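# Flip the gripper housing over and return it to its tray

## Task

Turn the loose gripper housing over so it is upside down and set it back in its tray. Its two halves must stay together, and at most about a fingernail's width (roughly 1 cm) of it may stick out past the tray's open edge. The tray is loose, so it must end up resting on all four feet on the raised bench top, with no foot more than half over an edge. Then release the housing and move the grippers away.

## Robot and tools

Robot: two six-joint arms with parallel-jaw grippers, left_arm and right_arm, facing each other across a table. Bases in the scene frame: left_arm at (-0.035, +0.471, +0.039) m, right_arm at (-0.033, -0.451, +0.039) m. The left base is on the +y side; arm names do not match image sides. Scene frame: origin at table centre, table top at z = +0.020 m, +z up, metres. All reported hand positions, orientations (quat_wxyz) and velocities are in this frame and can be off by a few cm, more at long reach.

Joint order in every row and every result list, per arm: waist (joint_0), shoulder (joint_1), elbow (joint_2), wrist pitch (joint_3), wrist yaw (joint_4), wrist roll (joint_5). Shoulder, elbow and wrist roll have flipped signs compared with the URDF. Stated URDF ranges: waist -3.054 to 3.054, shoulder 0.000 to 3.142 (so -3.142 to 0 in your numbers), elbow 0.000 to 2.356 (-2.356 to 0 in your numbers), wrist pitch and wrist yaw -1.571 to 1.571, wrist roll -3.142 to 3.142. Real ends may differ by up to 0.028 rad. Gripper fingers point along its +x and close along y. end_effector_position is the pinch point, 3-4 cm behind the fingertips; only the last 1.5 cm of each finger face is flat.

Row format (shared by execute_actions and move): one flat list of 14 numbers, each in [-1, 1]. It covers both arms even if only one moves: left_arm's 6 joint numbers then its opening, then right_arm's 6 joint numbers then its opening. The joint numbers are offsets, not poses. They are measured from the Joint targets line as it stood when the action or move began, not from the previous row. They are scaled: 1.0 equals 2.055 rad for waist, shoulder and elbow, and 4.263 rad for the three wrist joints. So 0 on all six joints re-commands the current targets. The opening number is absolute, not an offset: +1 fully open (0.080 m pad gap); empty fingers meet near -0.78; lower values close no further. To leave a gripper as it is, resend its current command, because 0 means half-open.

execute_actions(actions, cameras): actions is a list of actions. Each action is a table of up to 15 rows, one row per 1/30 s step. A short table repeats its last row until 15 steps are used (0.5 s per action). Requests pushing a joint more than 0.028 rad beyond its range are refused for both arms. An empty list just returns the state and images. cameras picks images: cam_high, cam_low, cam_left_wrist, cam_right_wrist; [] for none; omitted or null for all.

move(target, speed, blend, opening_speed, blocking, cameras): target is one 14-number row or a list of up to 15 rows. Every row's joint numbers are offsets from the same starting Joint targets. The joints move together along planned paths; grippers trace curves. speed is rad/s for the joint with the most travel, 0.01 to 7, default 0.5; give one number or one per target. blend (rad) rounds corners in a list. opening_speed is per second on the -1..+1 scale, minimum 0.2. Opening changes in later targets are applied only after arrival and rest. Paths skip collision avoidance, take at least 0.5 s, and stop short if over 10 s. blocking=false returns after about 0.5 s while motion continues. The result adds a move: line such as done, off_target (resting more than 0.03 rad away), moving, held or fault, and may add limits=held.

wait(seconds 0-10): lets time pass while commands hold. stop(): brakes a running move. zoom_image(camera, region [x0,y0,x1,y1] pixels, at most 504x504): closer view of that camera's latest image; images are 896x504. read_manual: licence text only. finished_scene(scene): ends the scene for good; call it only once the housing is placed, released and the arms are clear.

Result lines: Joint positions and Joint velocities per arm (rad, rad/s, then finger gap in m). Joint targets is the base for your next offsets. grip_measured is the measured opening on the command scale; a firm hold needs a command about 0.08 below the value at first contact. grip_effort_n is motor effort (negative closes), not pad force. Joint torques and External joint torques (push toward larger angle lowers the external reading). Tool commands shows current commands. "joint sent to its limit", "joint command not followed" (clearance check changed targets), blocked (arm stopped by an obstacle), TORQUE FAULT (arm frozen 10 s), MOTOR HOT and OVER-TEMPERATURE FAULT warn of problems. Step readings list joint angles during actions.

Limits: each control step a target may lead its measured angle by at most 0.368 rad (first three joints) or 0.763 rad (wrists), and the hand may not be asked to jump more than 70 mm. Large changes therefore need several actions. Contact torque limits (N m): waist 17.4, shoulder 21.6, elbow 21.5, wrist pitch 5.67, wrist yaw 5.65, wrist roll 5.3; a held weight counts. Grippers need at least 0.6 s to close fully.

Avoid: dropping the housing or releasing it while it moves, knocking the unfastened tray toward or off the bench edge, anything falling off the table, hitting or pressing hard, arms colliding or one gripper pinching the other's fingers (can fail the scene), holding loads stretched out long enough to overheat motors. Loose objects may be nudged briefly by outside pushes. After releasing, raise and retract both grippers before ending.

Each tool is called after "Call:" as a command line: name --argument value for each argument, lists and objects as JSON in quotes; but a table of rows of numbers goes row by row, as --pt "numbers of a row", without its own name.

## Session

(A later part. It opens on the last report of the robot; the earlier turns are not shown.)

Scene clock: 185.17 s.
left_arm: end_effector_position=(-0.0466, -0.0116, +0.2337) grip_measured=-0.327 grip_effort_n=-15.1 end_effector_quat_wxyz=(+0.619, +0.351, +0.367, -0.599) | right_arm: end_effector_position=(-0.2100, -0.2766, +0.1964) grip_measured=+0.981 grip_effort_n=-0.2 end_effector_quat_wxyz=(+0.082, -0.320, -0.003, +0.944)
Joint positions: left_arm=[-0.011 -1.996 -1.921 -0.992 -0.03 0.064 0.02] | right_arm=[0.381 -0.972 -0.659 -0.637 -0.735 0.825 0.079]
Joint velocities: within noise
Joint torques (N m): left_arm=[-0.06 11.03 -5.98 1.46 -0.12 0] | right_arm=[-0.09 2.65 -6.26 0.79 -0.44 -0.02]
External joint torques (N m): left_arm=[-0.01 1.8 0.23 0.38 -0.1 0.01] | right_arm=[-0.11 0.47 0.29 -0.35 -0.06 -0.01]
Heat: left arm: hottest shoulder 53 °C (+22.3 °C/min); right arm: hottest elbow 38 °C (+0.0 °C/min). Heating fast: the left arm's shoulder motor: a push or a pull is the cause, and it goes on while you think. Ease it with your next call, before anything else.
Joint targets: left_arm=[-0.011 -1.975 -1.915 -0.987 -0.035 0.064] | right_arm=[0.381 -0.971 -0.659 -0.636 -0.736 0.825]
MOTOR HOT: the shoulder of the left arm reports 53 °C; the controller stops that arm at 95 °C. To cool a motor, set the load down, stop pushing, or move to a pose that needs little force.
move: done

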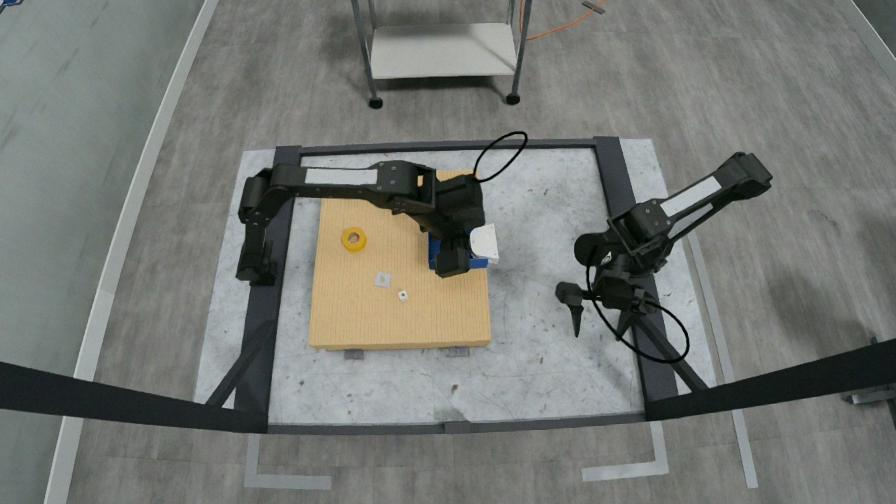

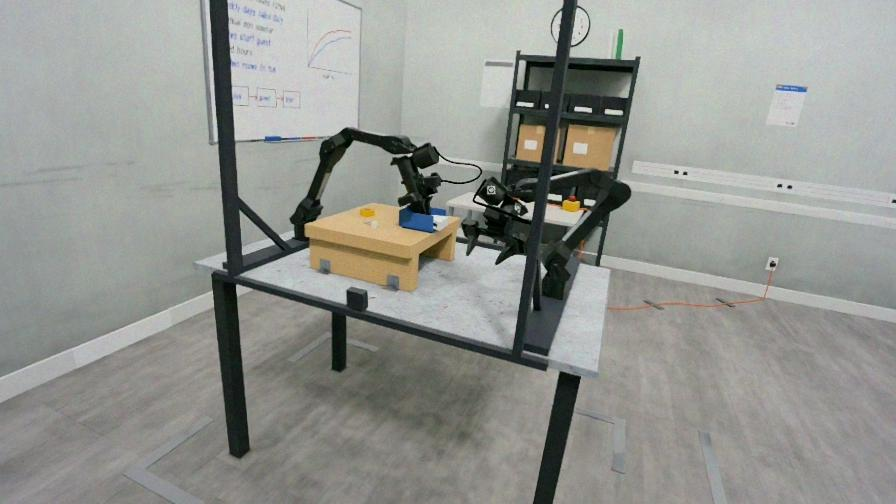

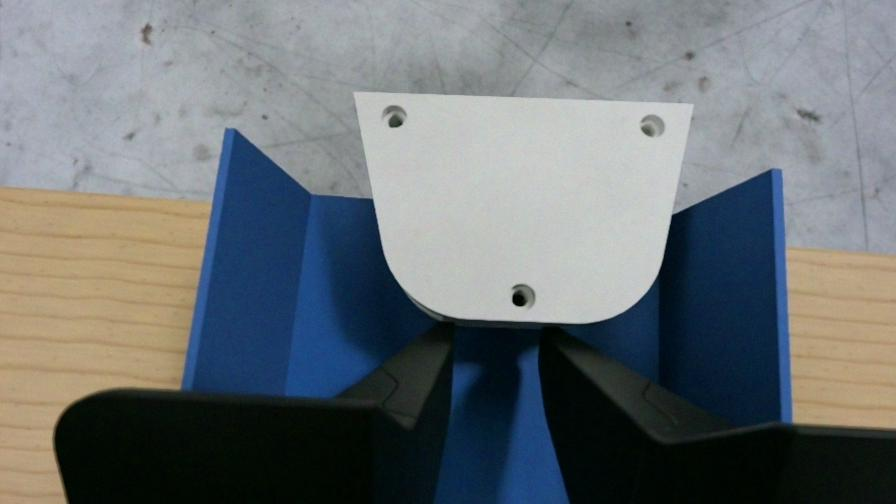

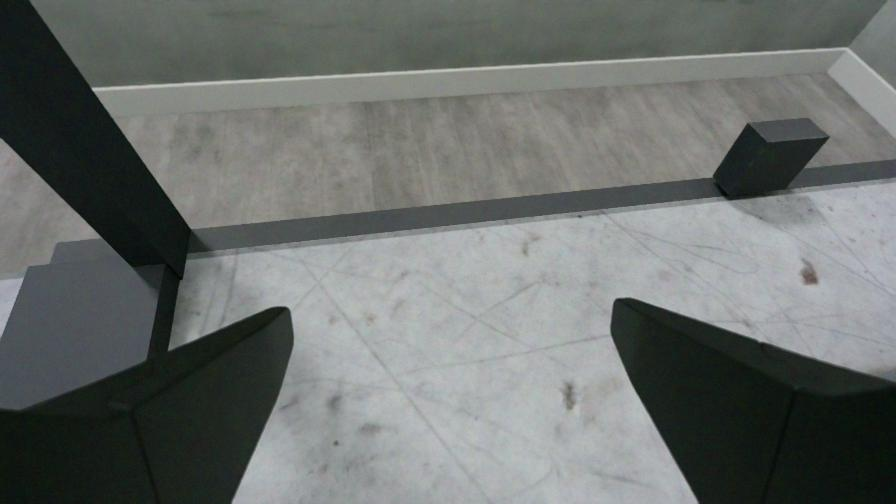

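Call:
move --pt "0 0.028 0 0 0 0 -0.33 0 0 0 0 0 0 0.981" --pt "0 0.13 0 0 0 0 -0.33 0 0 0 0 0 0 0.981" --speed '[0.1,0.3]'

Call:
zoom_image --camera "cam_low" --region '[390, 190, 470, 250]'

Call:
zoom_image --camera "cam_left_wrist" --region '[200, 60, 700, 400]'

Scene clock: 199.57 s.
left_arm: end_effector_position=(-0.0450, +0.0313, +0.3567) grip_measured=-0.327 grip_effort_n=-15.1 end_effector_quat_wxyz=(+0.660, +0.259, +0.284, -0.645) | right_arm: end_effector_position=(-0.2100, -0.2766, +0.1964) grip_measured=+0.981 grip_effort_n=-0.2 end_effector_quat_wxyz=(+0.082, -0.320, -0.003, +0.944)
Joint positions: left_arm=[-0.011 -1.717 -1.918 -0.991 -0.031 0.064 0.02] | right_arm=[0.381 -0.972 -0.659 -0.637 -0.735 0.825 0.079]
Joint velocities: within noise
Joint torques (N m): left_arm=[-0.04 8.01 -6.14 1.76 -0.12 0] | right_arm=[-0.01 2.68 -6.28 0.78 -0.4 -0.03]
External joint torques (N m): left_arm=[0.04 0.83 -0.02 0.36 -0.11 0.01] | right_arm=[-0.03 0.49 0.3 -0.36 -0.02 -0.02]
Heat: left arm: hottest shoulder 54 °C (+20.1 °C/min); right arm: hottest elbow 38 °C (+0.0 °C/min). Fold the left arm in close to its base, or ease its load, before you think long.
Joint targets: left_arm=[-0.011 -1.707 -1.915 -0.987 -0.035 0.064] | right_arm=[0.381 -0.971 -0.659 -0.636 -0.736 0.825]
MOTOR HOT: still on. The shoulder of the left arm reports 54 °C.
move: done

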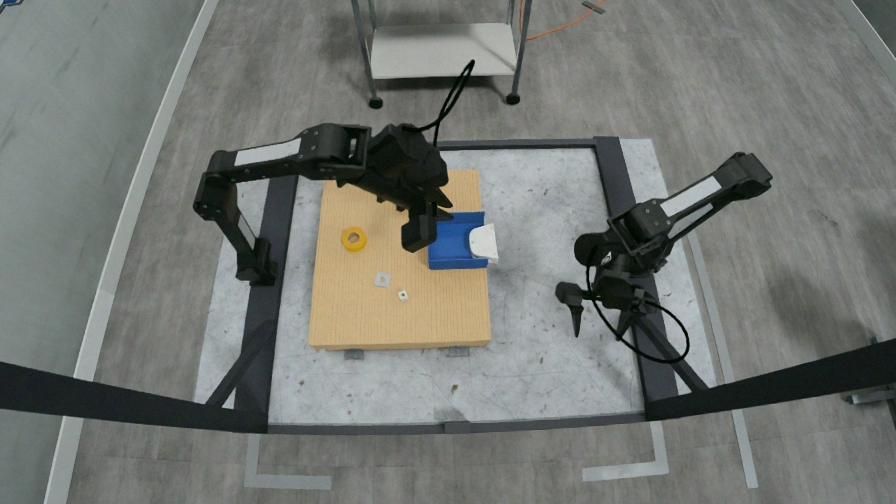

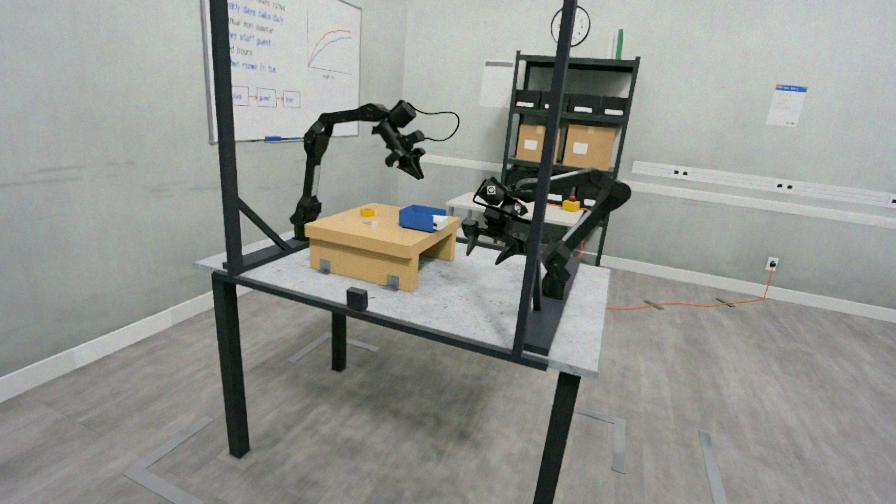

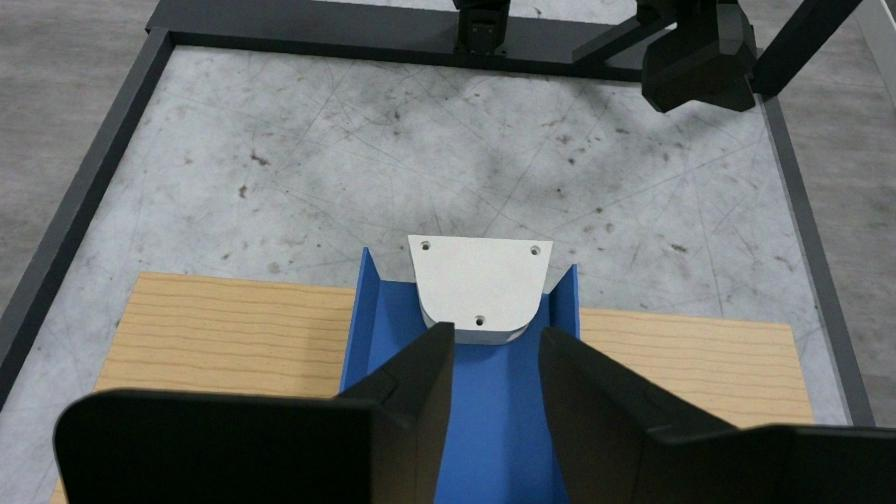

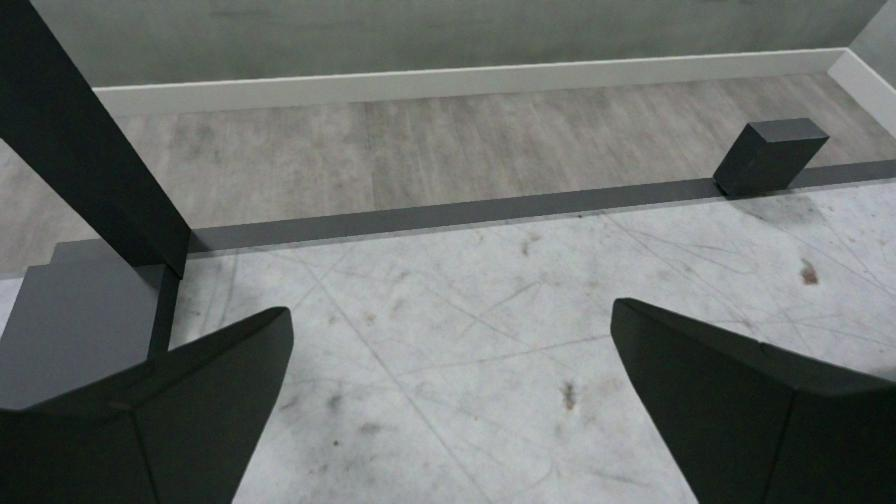

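Scaled by 6.300 from the camera's 896x504 image, which has a finer 1280x720 frame.

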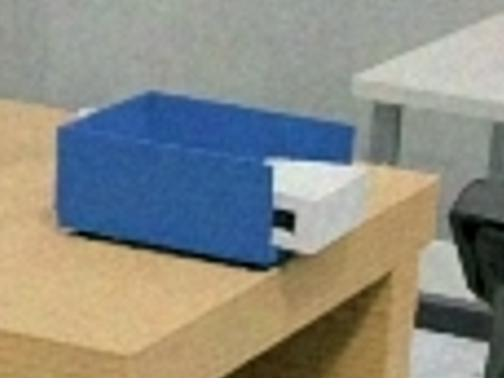

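Scaled by 1.008 from the camera's 896x504 image, which has a finer 1280x720 frame.

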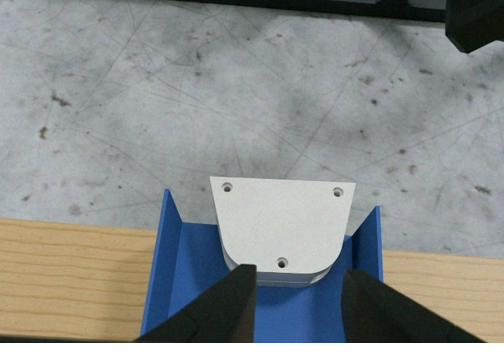

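Call:
move --target '[0.0277,0.292,0.2866,0.0443,0.026,-0.0253,-0.33,-0.238,-0.0153,0.2587,0.3544,0.1182,0.175,0.22]' --speed 0.6

Call:
zoom_image --camera "cam_low" --region '[390, 160, 520, 260]'

Call:
zoom_image --camera "cam_left_wrist" --region '[350, 120, 590, 370]'

Call:
zoom_image --camera "cam_high" --region '[420, 180, 560, 300]'

Scene clock: 230.33 s.
left_arm: end_effector_position=(-0.0397, +0.1592, +0.3697) grip_measured=-0.327 grip_effort_n=-15.1 end_effector_quat_wxyz=(+0.654, +0.208, +0.201, -0.699) | right_arm: end_effector_position=(-0.0351, -0.1530, +0.2202) grip_measured=+0.223 grip_effort_n=-16.5 end_effector_quat_wxyz=(+0.471, -0.465, -0.533, +0.528)
Joint positions: left_arm=[0.042 -1.117 -1.332 -0.803 0.073 -0.039 0.02] | right_arm=[-0.105 -0.997 -0.137 0.872 -0.236 1.568 0.045]
Joint velocities: within noise
Joint torques (N m): left_arm=[0.3 3.94 -6.01 1.99 0.15 -0.15] | right_arm=[-0.31 1.82 -4.71 1.45 0.21 0.02]
External joint torques (N m): left_arm=[0.33 0.96 0.26 0.43 0.12 -0.15] | right_arm=[-0.31 -0.06 1.34 -0.19 0.21 0.07]
Heat: left arm: hottest shoulder 57 °C (+16.2 °C/min); right arm: hottest elbow 38 °C (+0.0 °C/min). Fold the left arm in close to its base, or ease its load, before you think long.
Joint targets: left_arm=[0.046 -1.107 -1.326 -0.799 0.076 -0.043] | right_arm=[-0.108 -1.002 -0.128 0.875 -0.232 1.571]
MOTOR HOT: still on. The shoulder of the left arm reports 57 °C.
move: done

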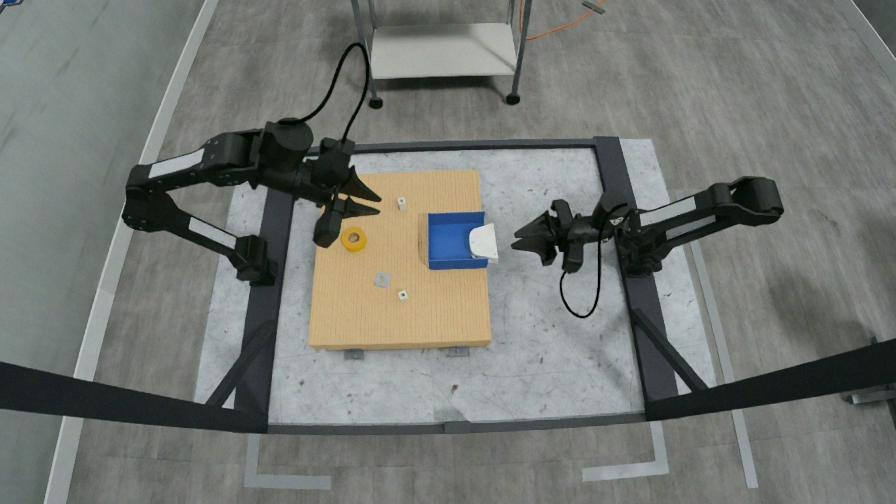

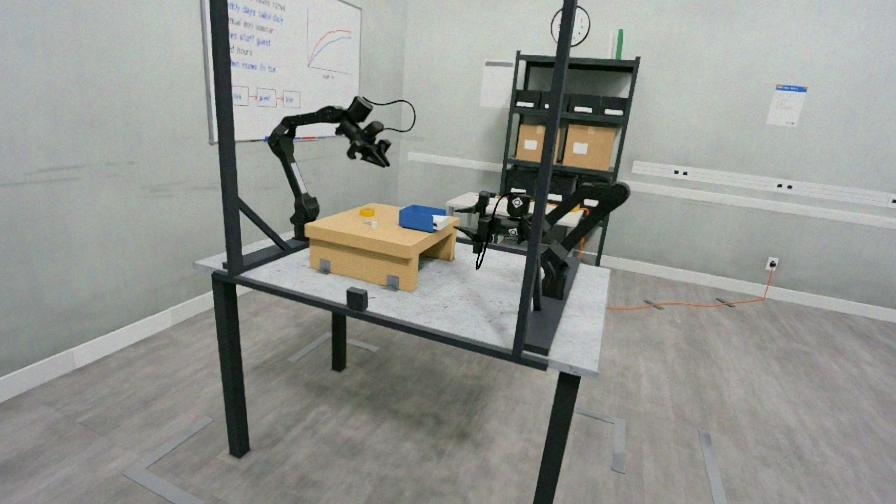

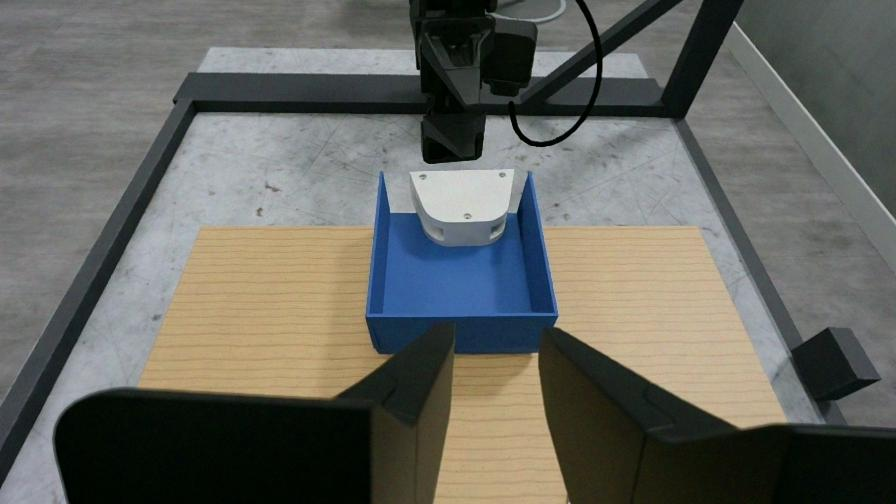

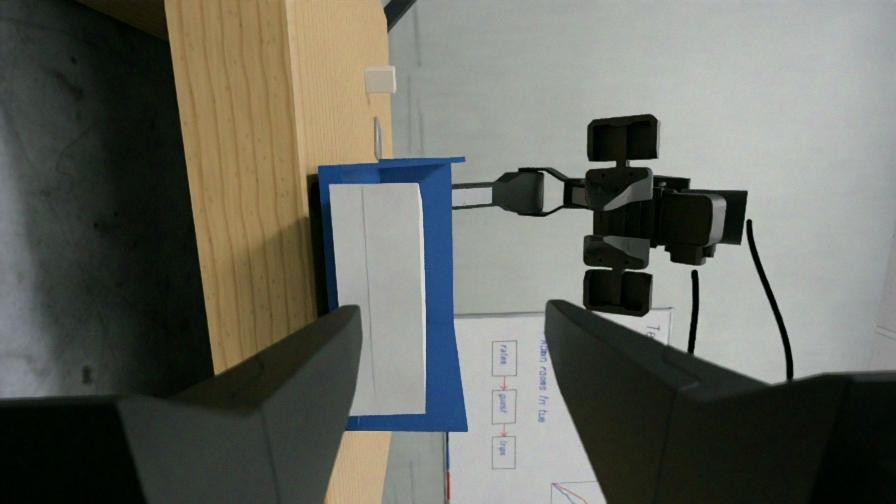

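Scaled by 3.877 from the camera's 896x504 image, which has a finer 1280x720 frame.

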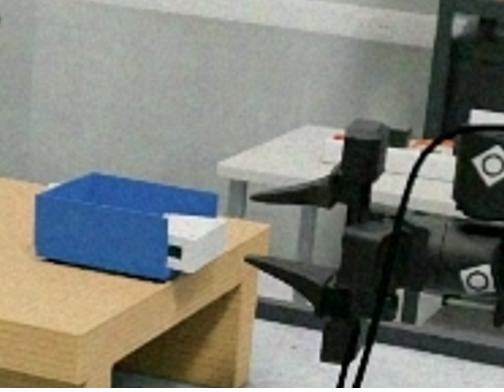

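Scaled by 2.016 from the camera's 896x504 image, which has a finer 1280x720 frame.

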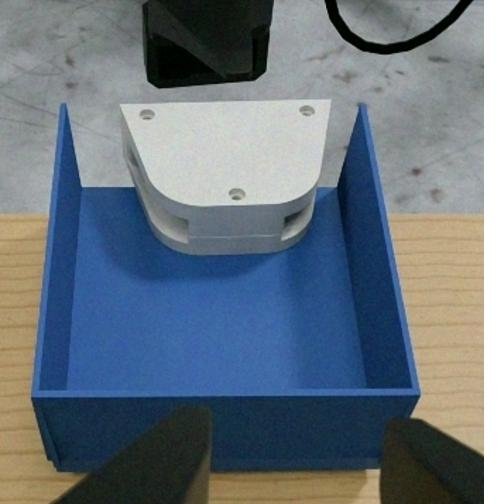

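Scaled by 3.600 from the camera's 896x504 image, which has a finer 1280x720 frame.

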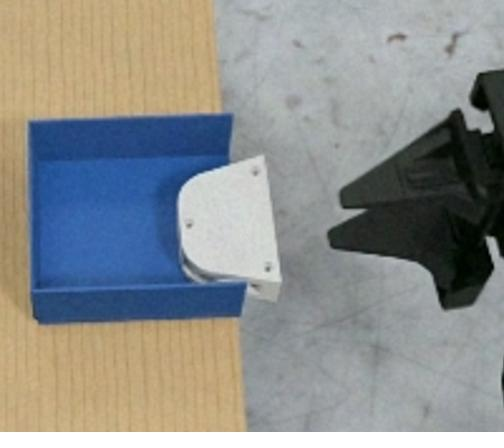

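Call:
move --target '[0,0,0,0,0,0,-0.33,-0.0127,-0.0827,0.0289,0.0535,-0.0061,0,0.22]' --speed 0.2 --cameras '["cam_right_wrist","cam_low"]'

Call:
zoom_image --camera "cam_low" --region '[390, 160, 520, 260]'

Scene clock: 256.63 s.
left_arm: end_effector_position=(-0.0397, +0.1591, +0.3696) grip_measured=-0.327 grip_effort_n=-15.1 end_effector_quat_wxyz=(+0.654, +0.208, +0.201, -0.699) | right_arm: end_effector_position=(-0.0298, -0.1527, +0.1978) grip_measured=+0.223 grip_effort_n=-16.5 end_effector_quat_wxyz=(+0.473, -0.468, -0.530, +0.526)
Joint positions: left_arm=[0.042 -1.117 -1.331 -0.803 0.073 -0.04 0.02] | right_arm=[-0.132 -1.166 -0.076 1.1 -0.253 1.568 0.045]
Joint velocities: within noise
Joint torques (N m): left_arm=[0.29 3.93 -6.06 1.99 0.16 -0.15] | right_arm=[-0.17 2.03 -4 1.44 -0.17 0.02]
External joint torques (N m): left_arm=[0.3 1.01 0.16 0.44 0.13 -0.14] | right_arm=[-0.17 -0.25 1.31 -0.22 -0.17 0.07]
Heat: left arm: hottest shoulder 49 °C (-5.0 °C/min); right arm: hottest wrist pitch 39 °C (+3.0 °C/min). Fold the left arm in close to its base, or ease its load, before you think long.
Joint targets: left_arm=[0.046 -1.107 -1.326 -0.798 0.076 -0.044] | right_arm=[-0.134 -1.172 -0.068 1.103 -0.258 1.571]
MOTOR HOT: still on. The shoulder of the left arm reports 49 °C.
move: done
Images, in order (width x height): cam_low 896x504, cam_right_wrist 896x504.

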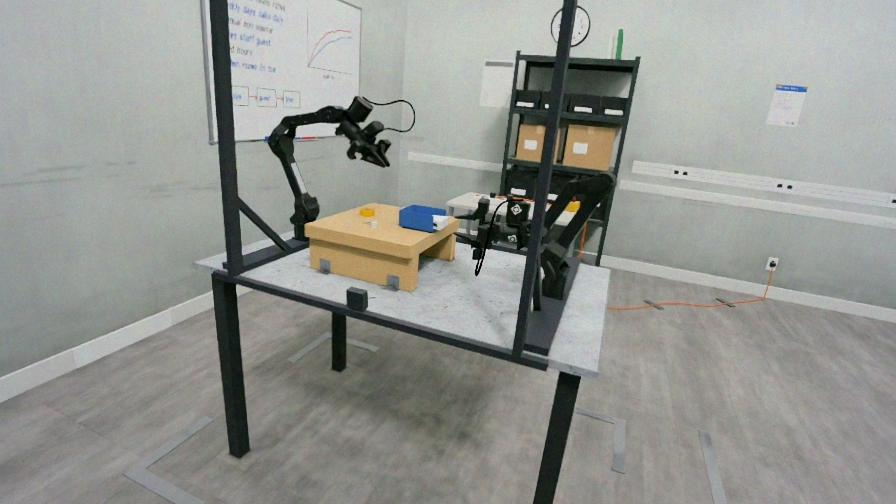

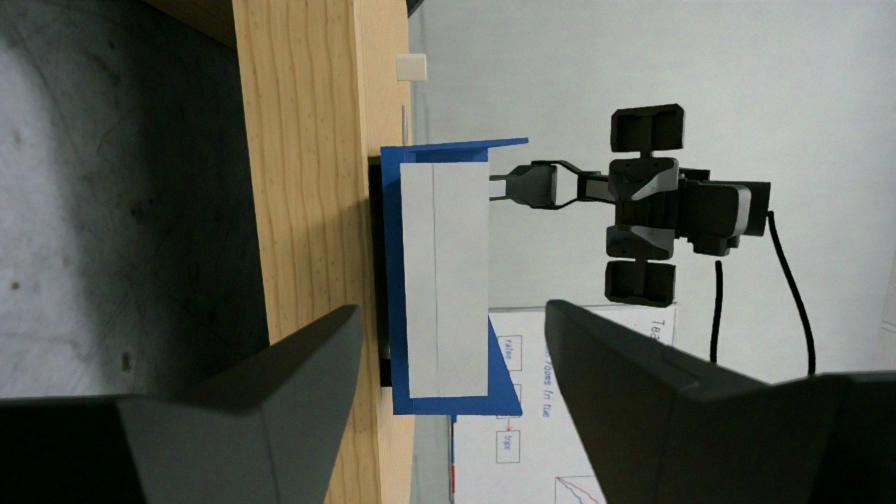

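Scaled by 3.877 from the camera's 896x504 image, which has a finer 1280x720 frame.

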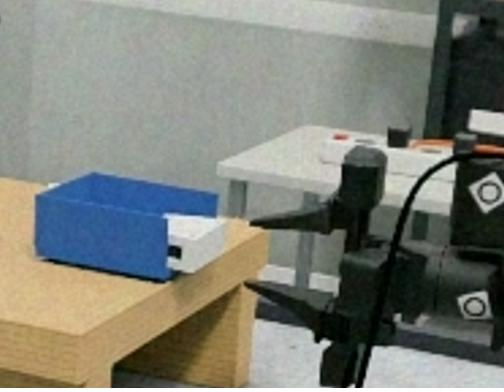

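Call:
move --target '[0,0,0,0,0,0,-0.33,0.0184,-0.0812,-0.045,0.0176,0.0088,0,0.22]' --speed 0.12 --cameras '["cam_right_wrist","cam_low","cam_high","cam_left_wrist"]'

Call:
zoom_image --camera "cam_low" --region '[390, 190, 480, 260]'

Call:
zoom_image --camera "cam_high" --region '[420, 180, 560, 300]'

Scene clock: 267.63 s.
left_arm: end_effector_position=(-0.0397, +0.1591, +0.3696) grip_measured=-0.327 grip_effort_n=-15.6 end_effector_quat_wxyz=(+0.654, +0.208, +0.201, -0.699) | right_arm: end_effector_position=(-0.0326, -0.1287, +0.1941) grip_measured=+0.223 grip_effort_n=-16.5 end_effector_quat_wxyz=(+0.469, -0.470, -0.527, +0.531)
Joint positions: left_arm=[0.042 -1.117 -1.331 -0.803 0.073 -0.04 0.02] | right_arm=[-0.099 -1.332 -0.151 1.175 -0.224 1.568 0.045]
Joint velocities: within noise
Joint torques (N m): left_arm=[0.3 3.94 -6.07 2 0.15 -0.16] | right_arm=[0.19 2.71 -5.59 1.45 0.2 0.08]
External joint torques (N m): left_arm=[0.3 0.97 0.14 0.46 0.12 -0.15] | right_arm=[0.18 -0.41 -0.7 -0.22 0.21 0.13]
Heat: left arm: hottest wrist pitch 47 °C (+8.0 °C/min); right arm: hottest wrist pitch 40 °C (+4.0 °C/min).
Joint targets: left_arm=[0.046 -1.107 -1.326 -0.798 0.076 -0.044] | right_arm=[-0.097 -1.339 -0.161 1.178 -0.220 1.571]
MOTOR HOT: cleared for the motors of the left arm.
move: done

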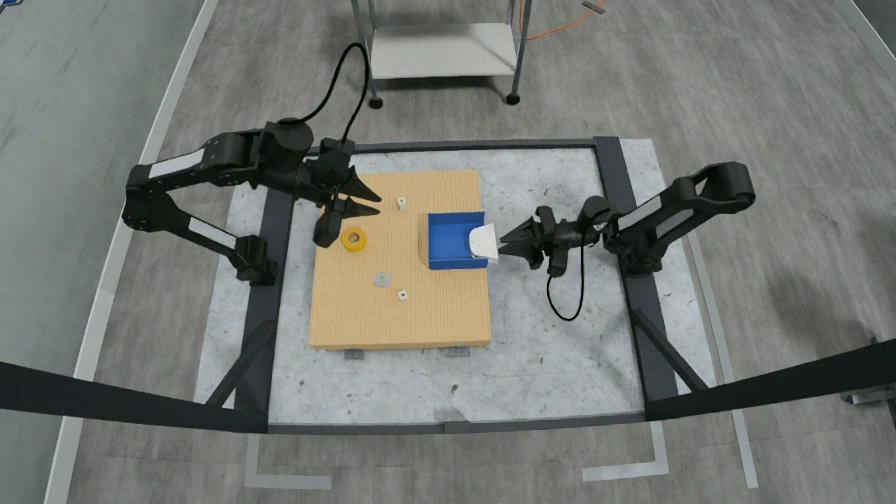

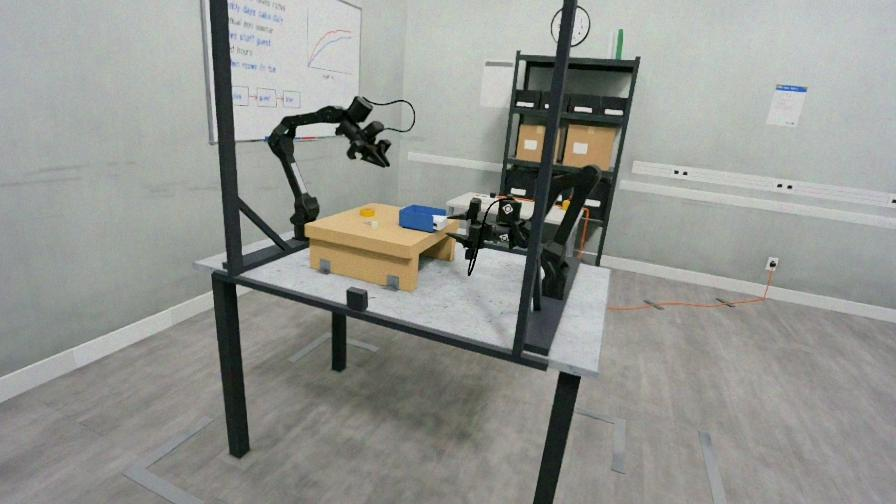

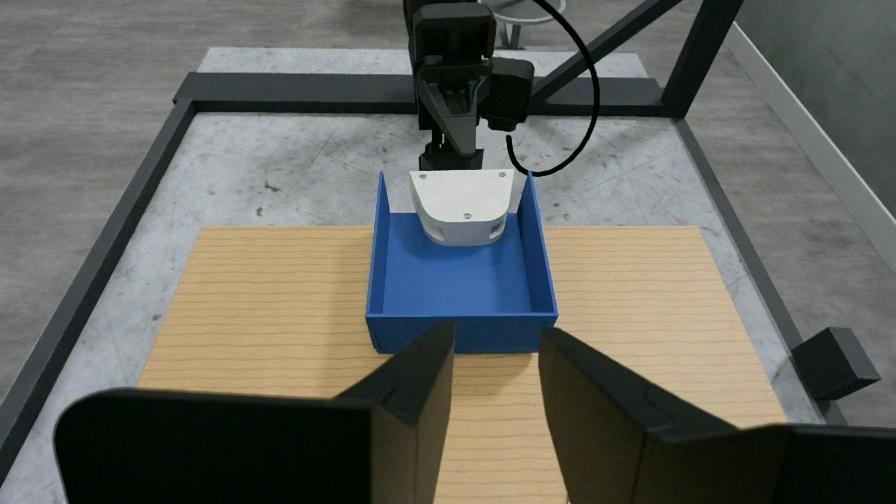

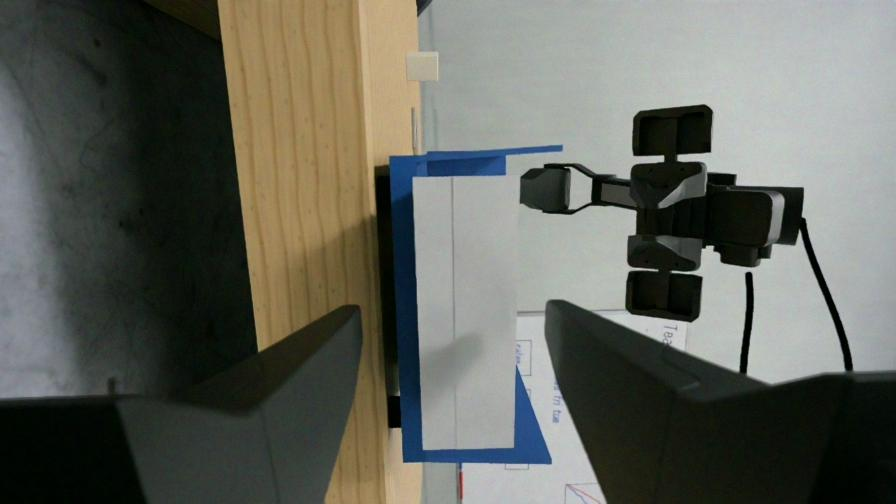

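Scaled by 5.600 from the camera's 896x504 image, which has a finer 1280x720 frame.

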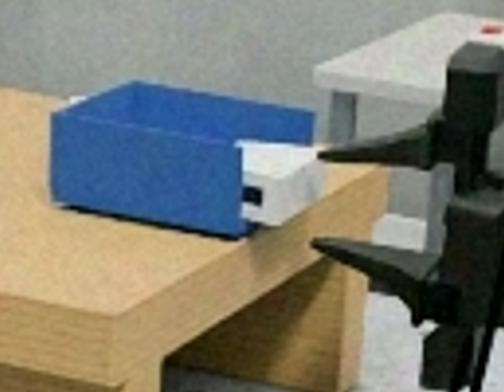

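Scaled by 3.600 from the camera's 896x504 image, which has a finer 1280x720 frame.

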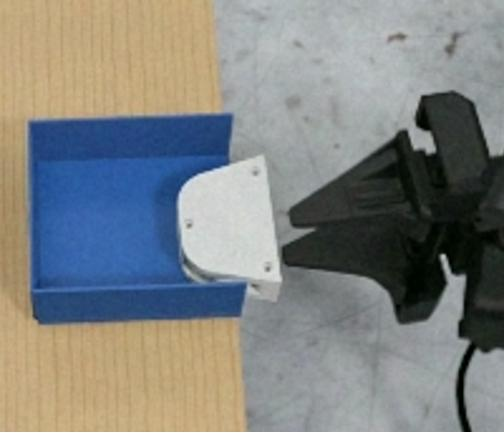

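Call:
move --target '[0,0,0,0,0,0,-0.33,-0.0027,-0.0302,-0.0325,-0.0011,-0.0015,0,0.22]' --speed 0.06 --cameras '["cam_right_wrist","cam_low","cam_high","cam_left_wrist"]'

Call:
zoom_image --camera "cam_low" --region '[390, 190, 480, 260]'

Call:
zoom_image --camera "cam_high" --region '[420, 180, 560, 300]'

Scene clock: 289.30 s.
left_arm: end_effector_position=(-0.0397, +0.1591, +0.3696) grip_measured=-0.327 grip_effort_n=-15.1 end_effector_quat_wxyz=(+0.654, +0.208, +0.201, -0.699) | right_arm: end_effector_position=(-0.0308, -0.1118, +0.1991) grip_measured=+0.223 grip_effort_n=-16.5 end_effector_quat_wxyz=(+0.470, -0.469, -0.528, +0.530)
Joint positions: left_arm=[0.042 -1.117 -1.331 -0.803 0.073 -0.04 0.02] | right_arm=[-0.099 -1.393 -0.218 1.173 -0.224 1.568 0.045]
Joint velocities: within noise
Joint torques (N m): left_arm=[0.28 3.93 -6.06 2 0.15 -0.15] | right_arm=[-0.37 3.15 -5.65 1.23 -0.11 0.04]
External joint torques (N m): left_arm=[0.3 0.99 0.12 0.47 0.11 -0.15] | right_arm=[-0.4 -0.44 -0.73 -0.43 -0.1 0.09]
Heat: left arm: hottest wrist pitch 49 °C (+9.1 °C/min); right arm: hottest wrist pitch 39 °C (+3.0 °C/min).
Joint targets: left_arm=[0.046 -1.107 -1.326 -0.798 0.076 -0.044] | right_arm=[-0.102 -1.401 -0.227 1.173 -0.227 1.571]
move: done

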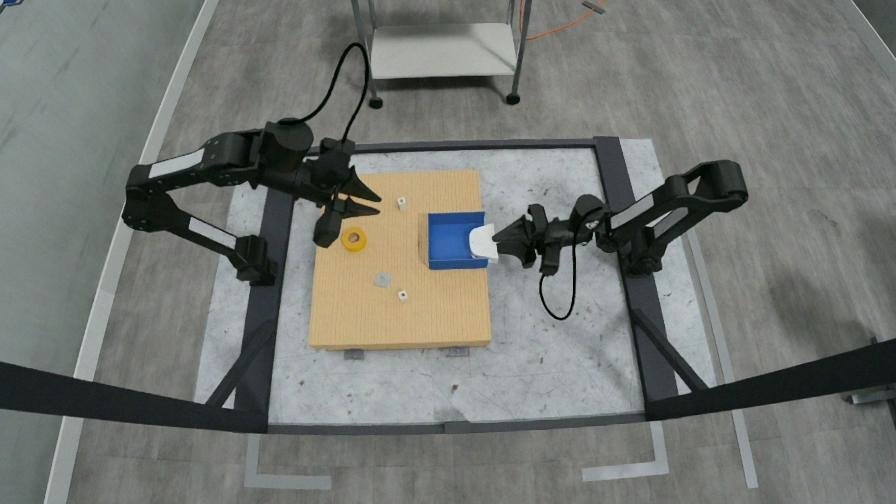

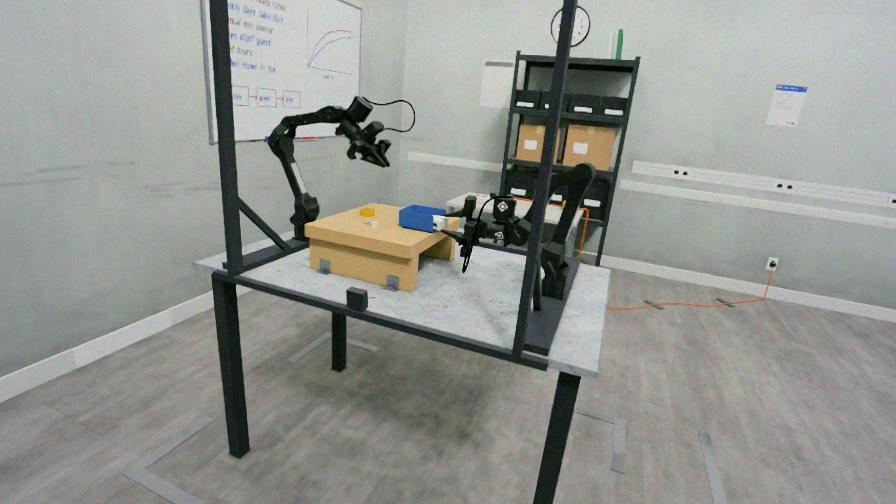

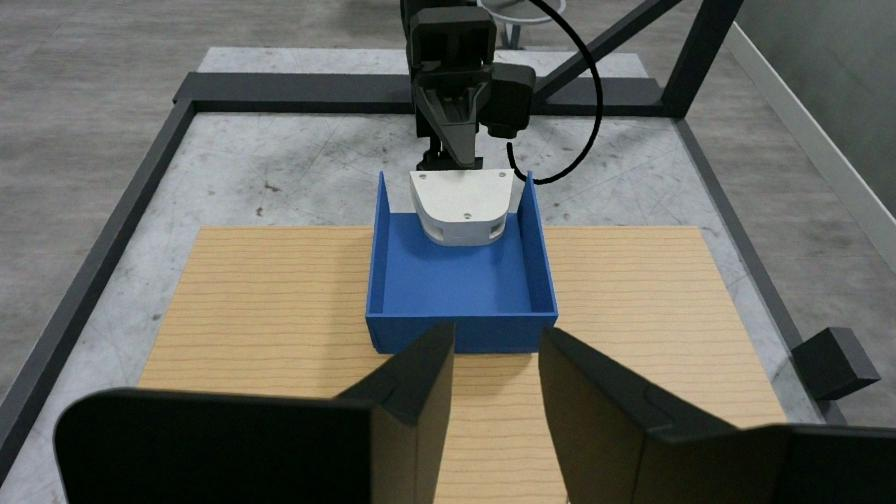

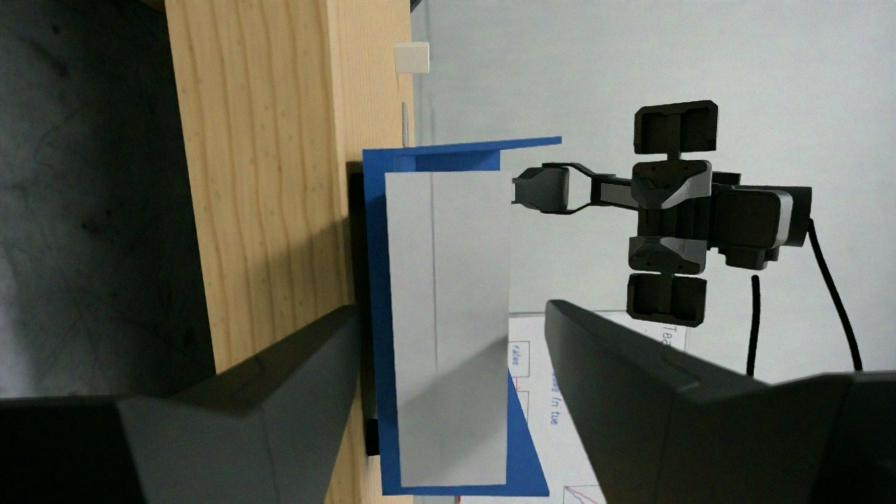

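Scaled by 5.600 from the camera's 896x504 image, which has a finer 1280x720 frame.

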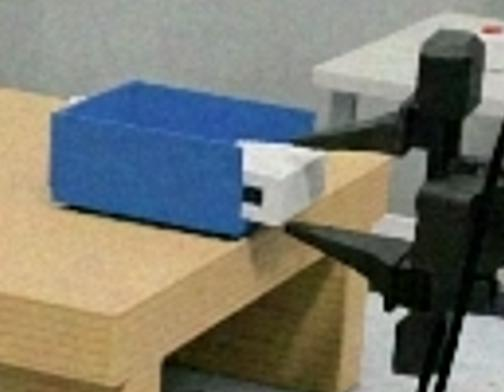

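Scaled by 3.600 from the camera's 896x504 image, which has a finer 1280x720 frame.

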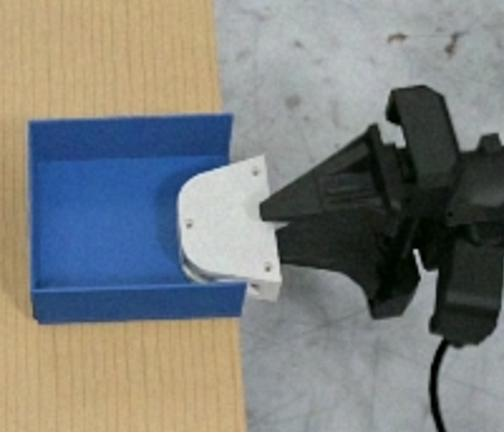

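Call:
move --target '[0,0,0,0,0,0,-0.33,-0.0019,-0.02,-0.0167,0.0019,-0.0007,0,0.22]' --speed 0.05 --cameras '["cam_right_wrist","cam_low","cam_high","cam_left_wrist"]'

Call:
zoom_image --camera "cam_low" --region '[390, 190, 480, 260]'

Call:
zoom_image --camera "cam_high" --region '[420, 180, 560, 300]'

Scene clock: 301.23 s.
left_arm: end_effector_position=(-0.0397, +0.1591, +0.3696) grip_measured=-0.327 grip_effort_n=-15.1 end_effector_quat_wxyz=(+0.654, +0.208, +0.201, -0.699) | right_arm: end_effector_position=(-0.0286, -0.1026, +0.1996) grip_measured=+0.223 grip_effort_n=-16.5 end_effector_quat_wxyz=(+0.470, -0.470, -0.527, +0.530)
Joint positions: left_arm=[0.042 -1.117 -1.331 -0.803 0.073 -0.04 0.02] | right_arm=[-0.103 -1.434 -0.252 1.178 -0.225 1.568 0.045]
Joint velocities: within noise
Joint torques (N m): left_arm=[0.29 3.94 -6.06 2 0.14 -0.15] | right_arm=[-0.19 3.32 -5.9 1.45 -0.17 0.04]
External joint torques (N m): left_arm=[0.32 0.93 0.17 0.45 0.11 -0.15] | right_arm=[-0.21 -0.58 -0.96 -0.22 -0.16 0.09]
Heat: left arm: hottest wrist pitch 49 °C (+6.1 °C/min); right arm: hottest wrist pitch 39 °C (+1.0 °C/min).
Joint targets: left_arm=[0.046 -1.107 -1.326 -0.798 0.076 -0.044] | right_arm=[-0.106 -1.442 -0.262 1.181 -0.230 1.571]
move: done

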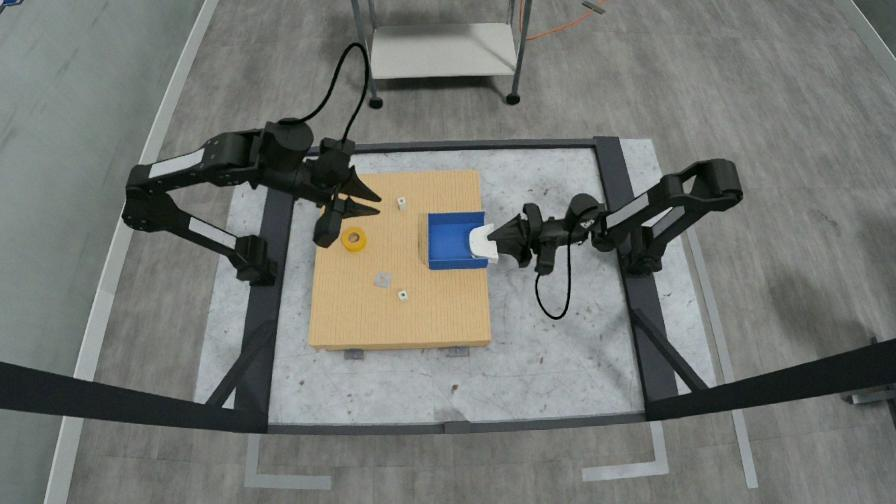

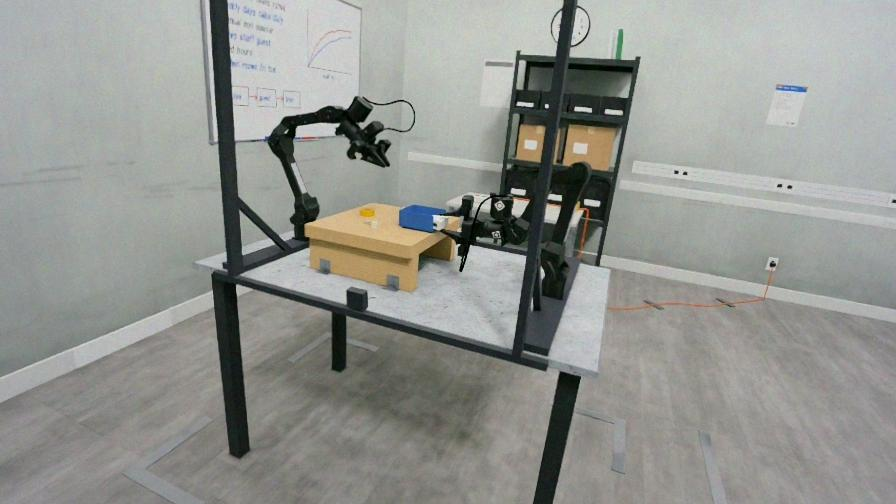

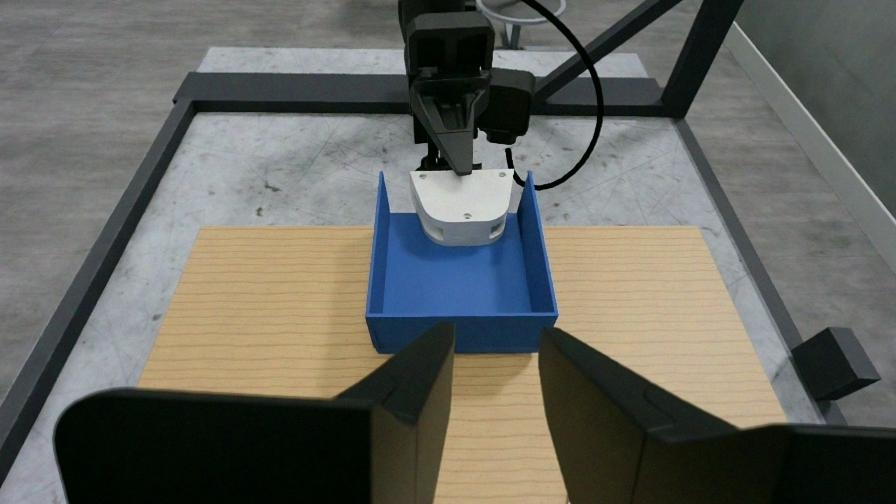

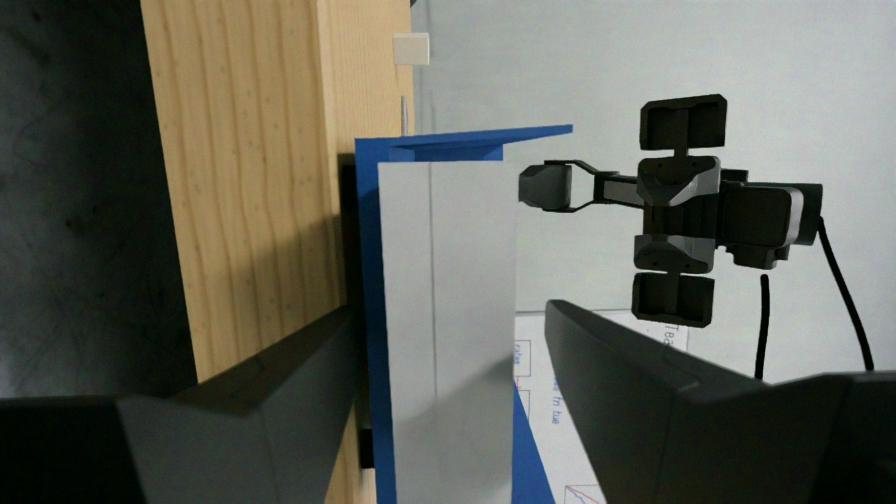

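Scaled by 5.600 from the camera's 896x504 image, which has a finer 1280x720 frame.

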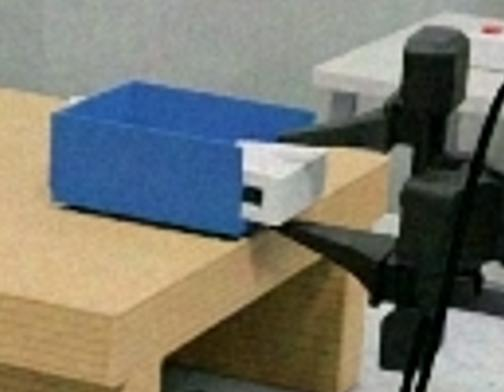

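Scaled by 3.600 from the camera's 896x504 image, which has a finer 1280x720 frame.

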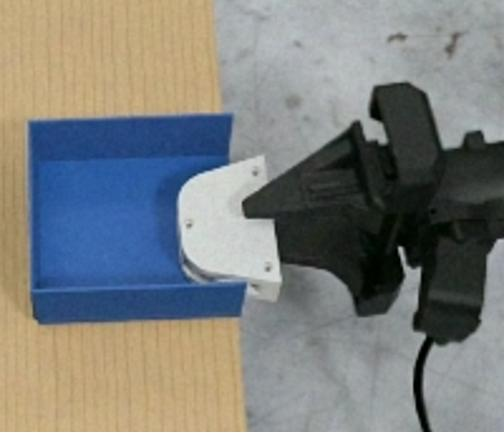

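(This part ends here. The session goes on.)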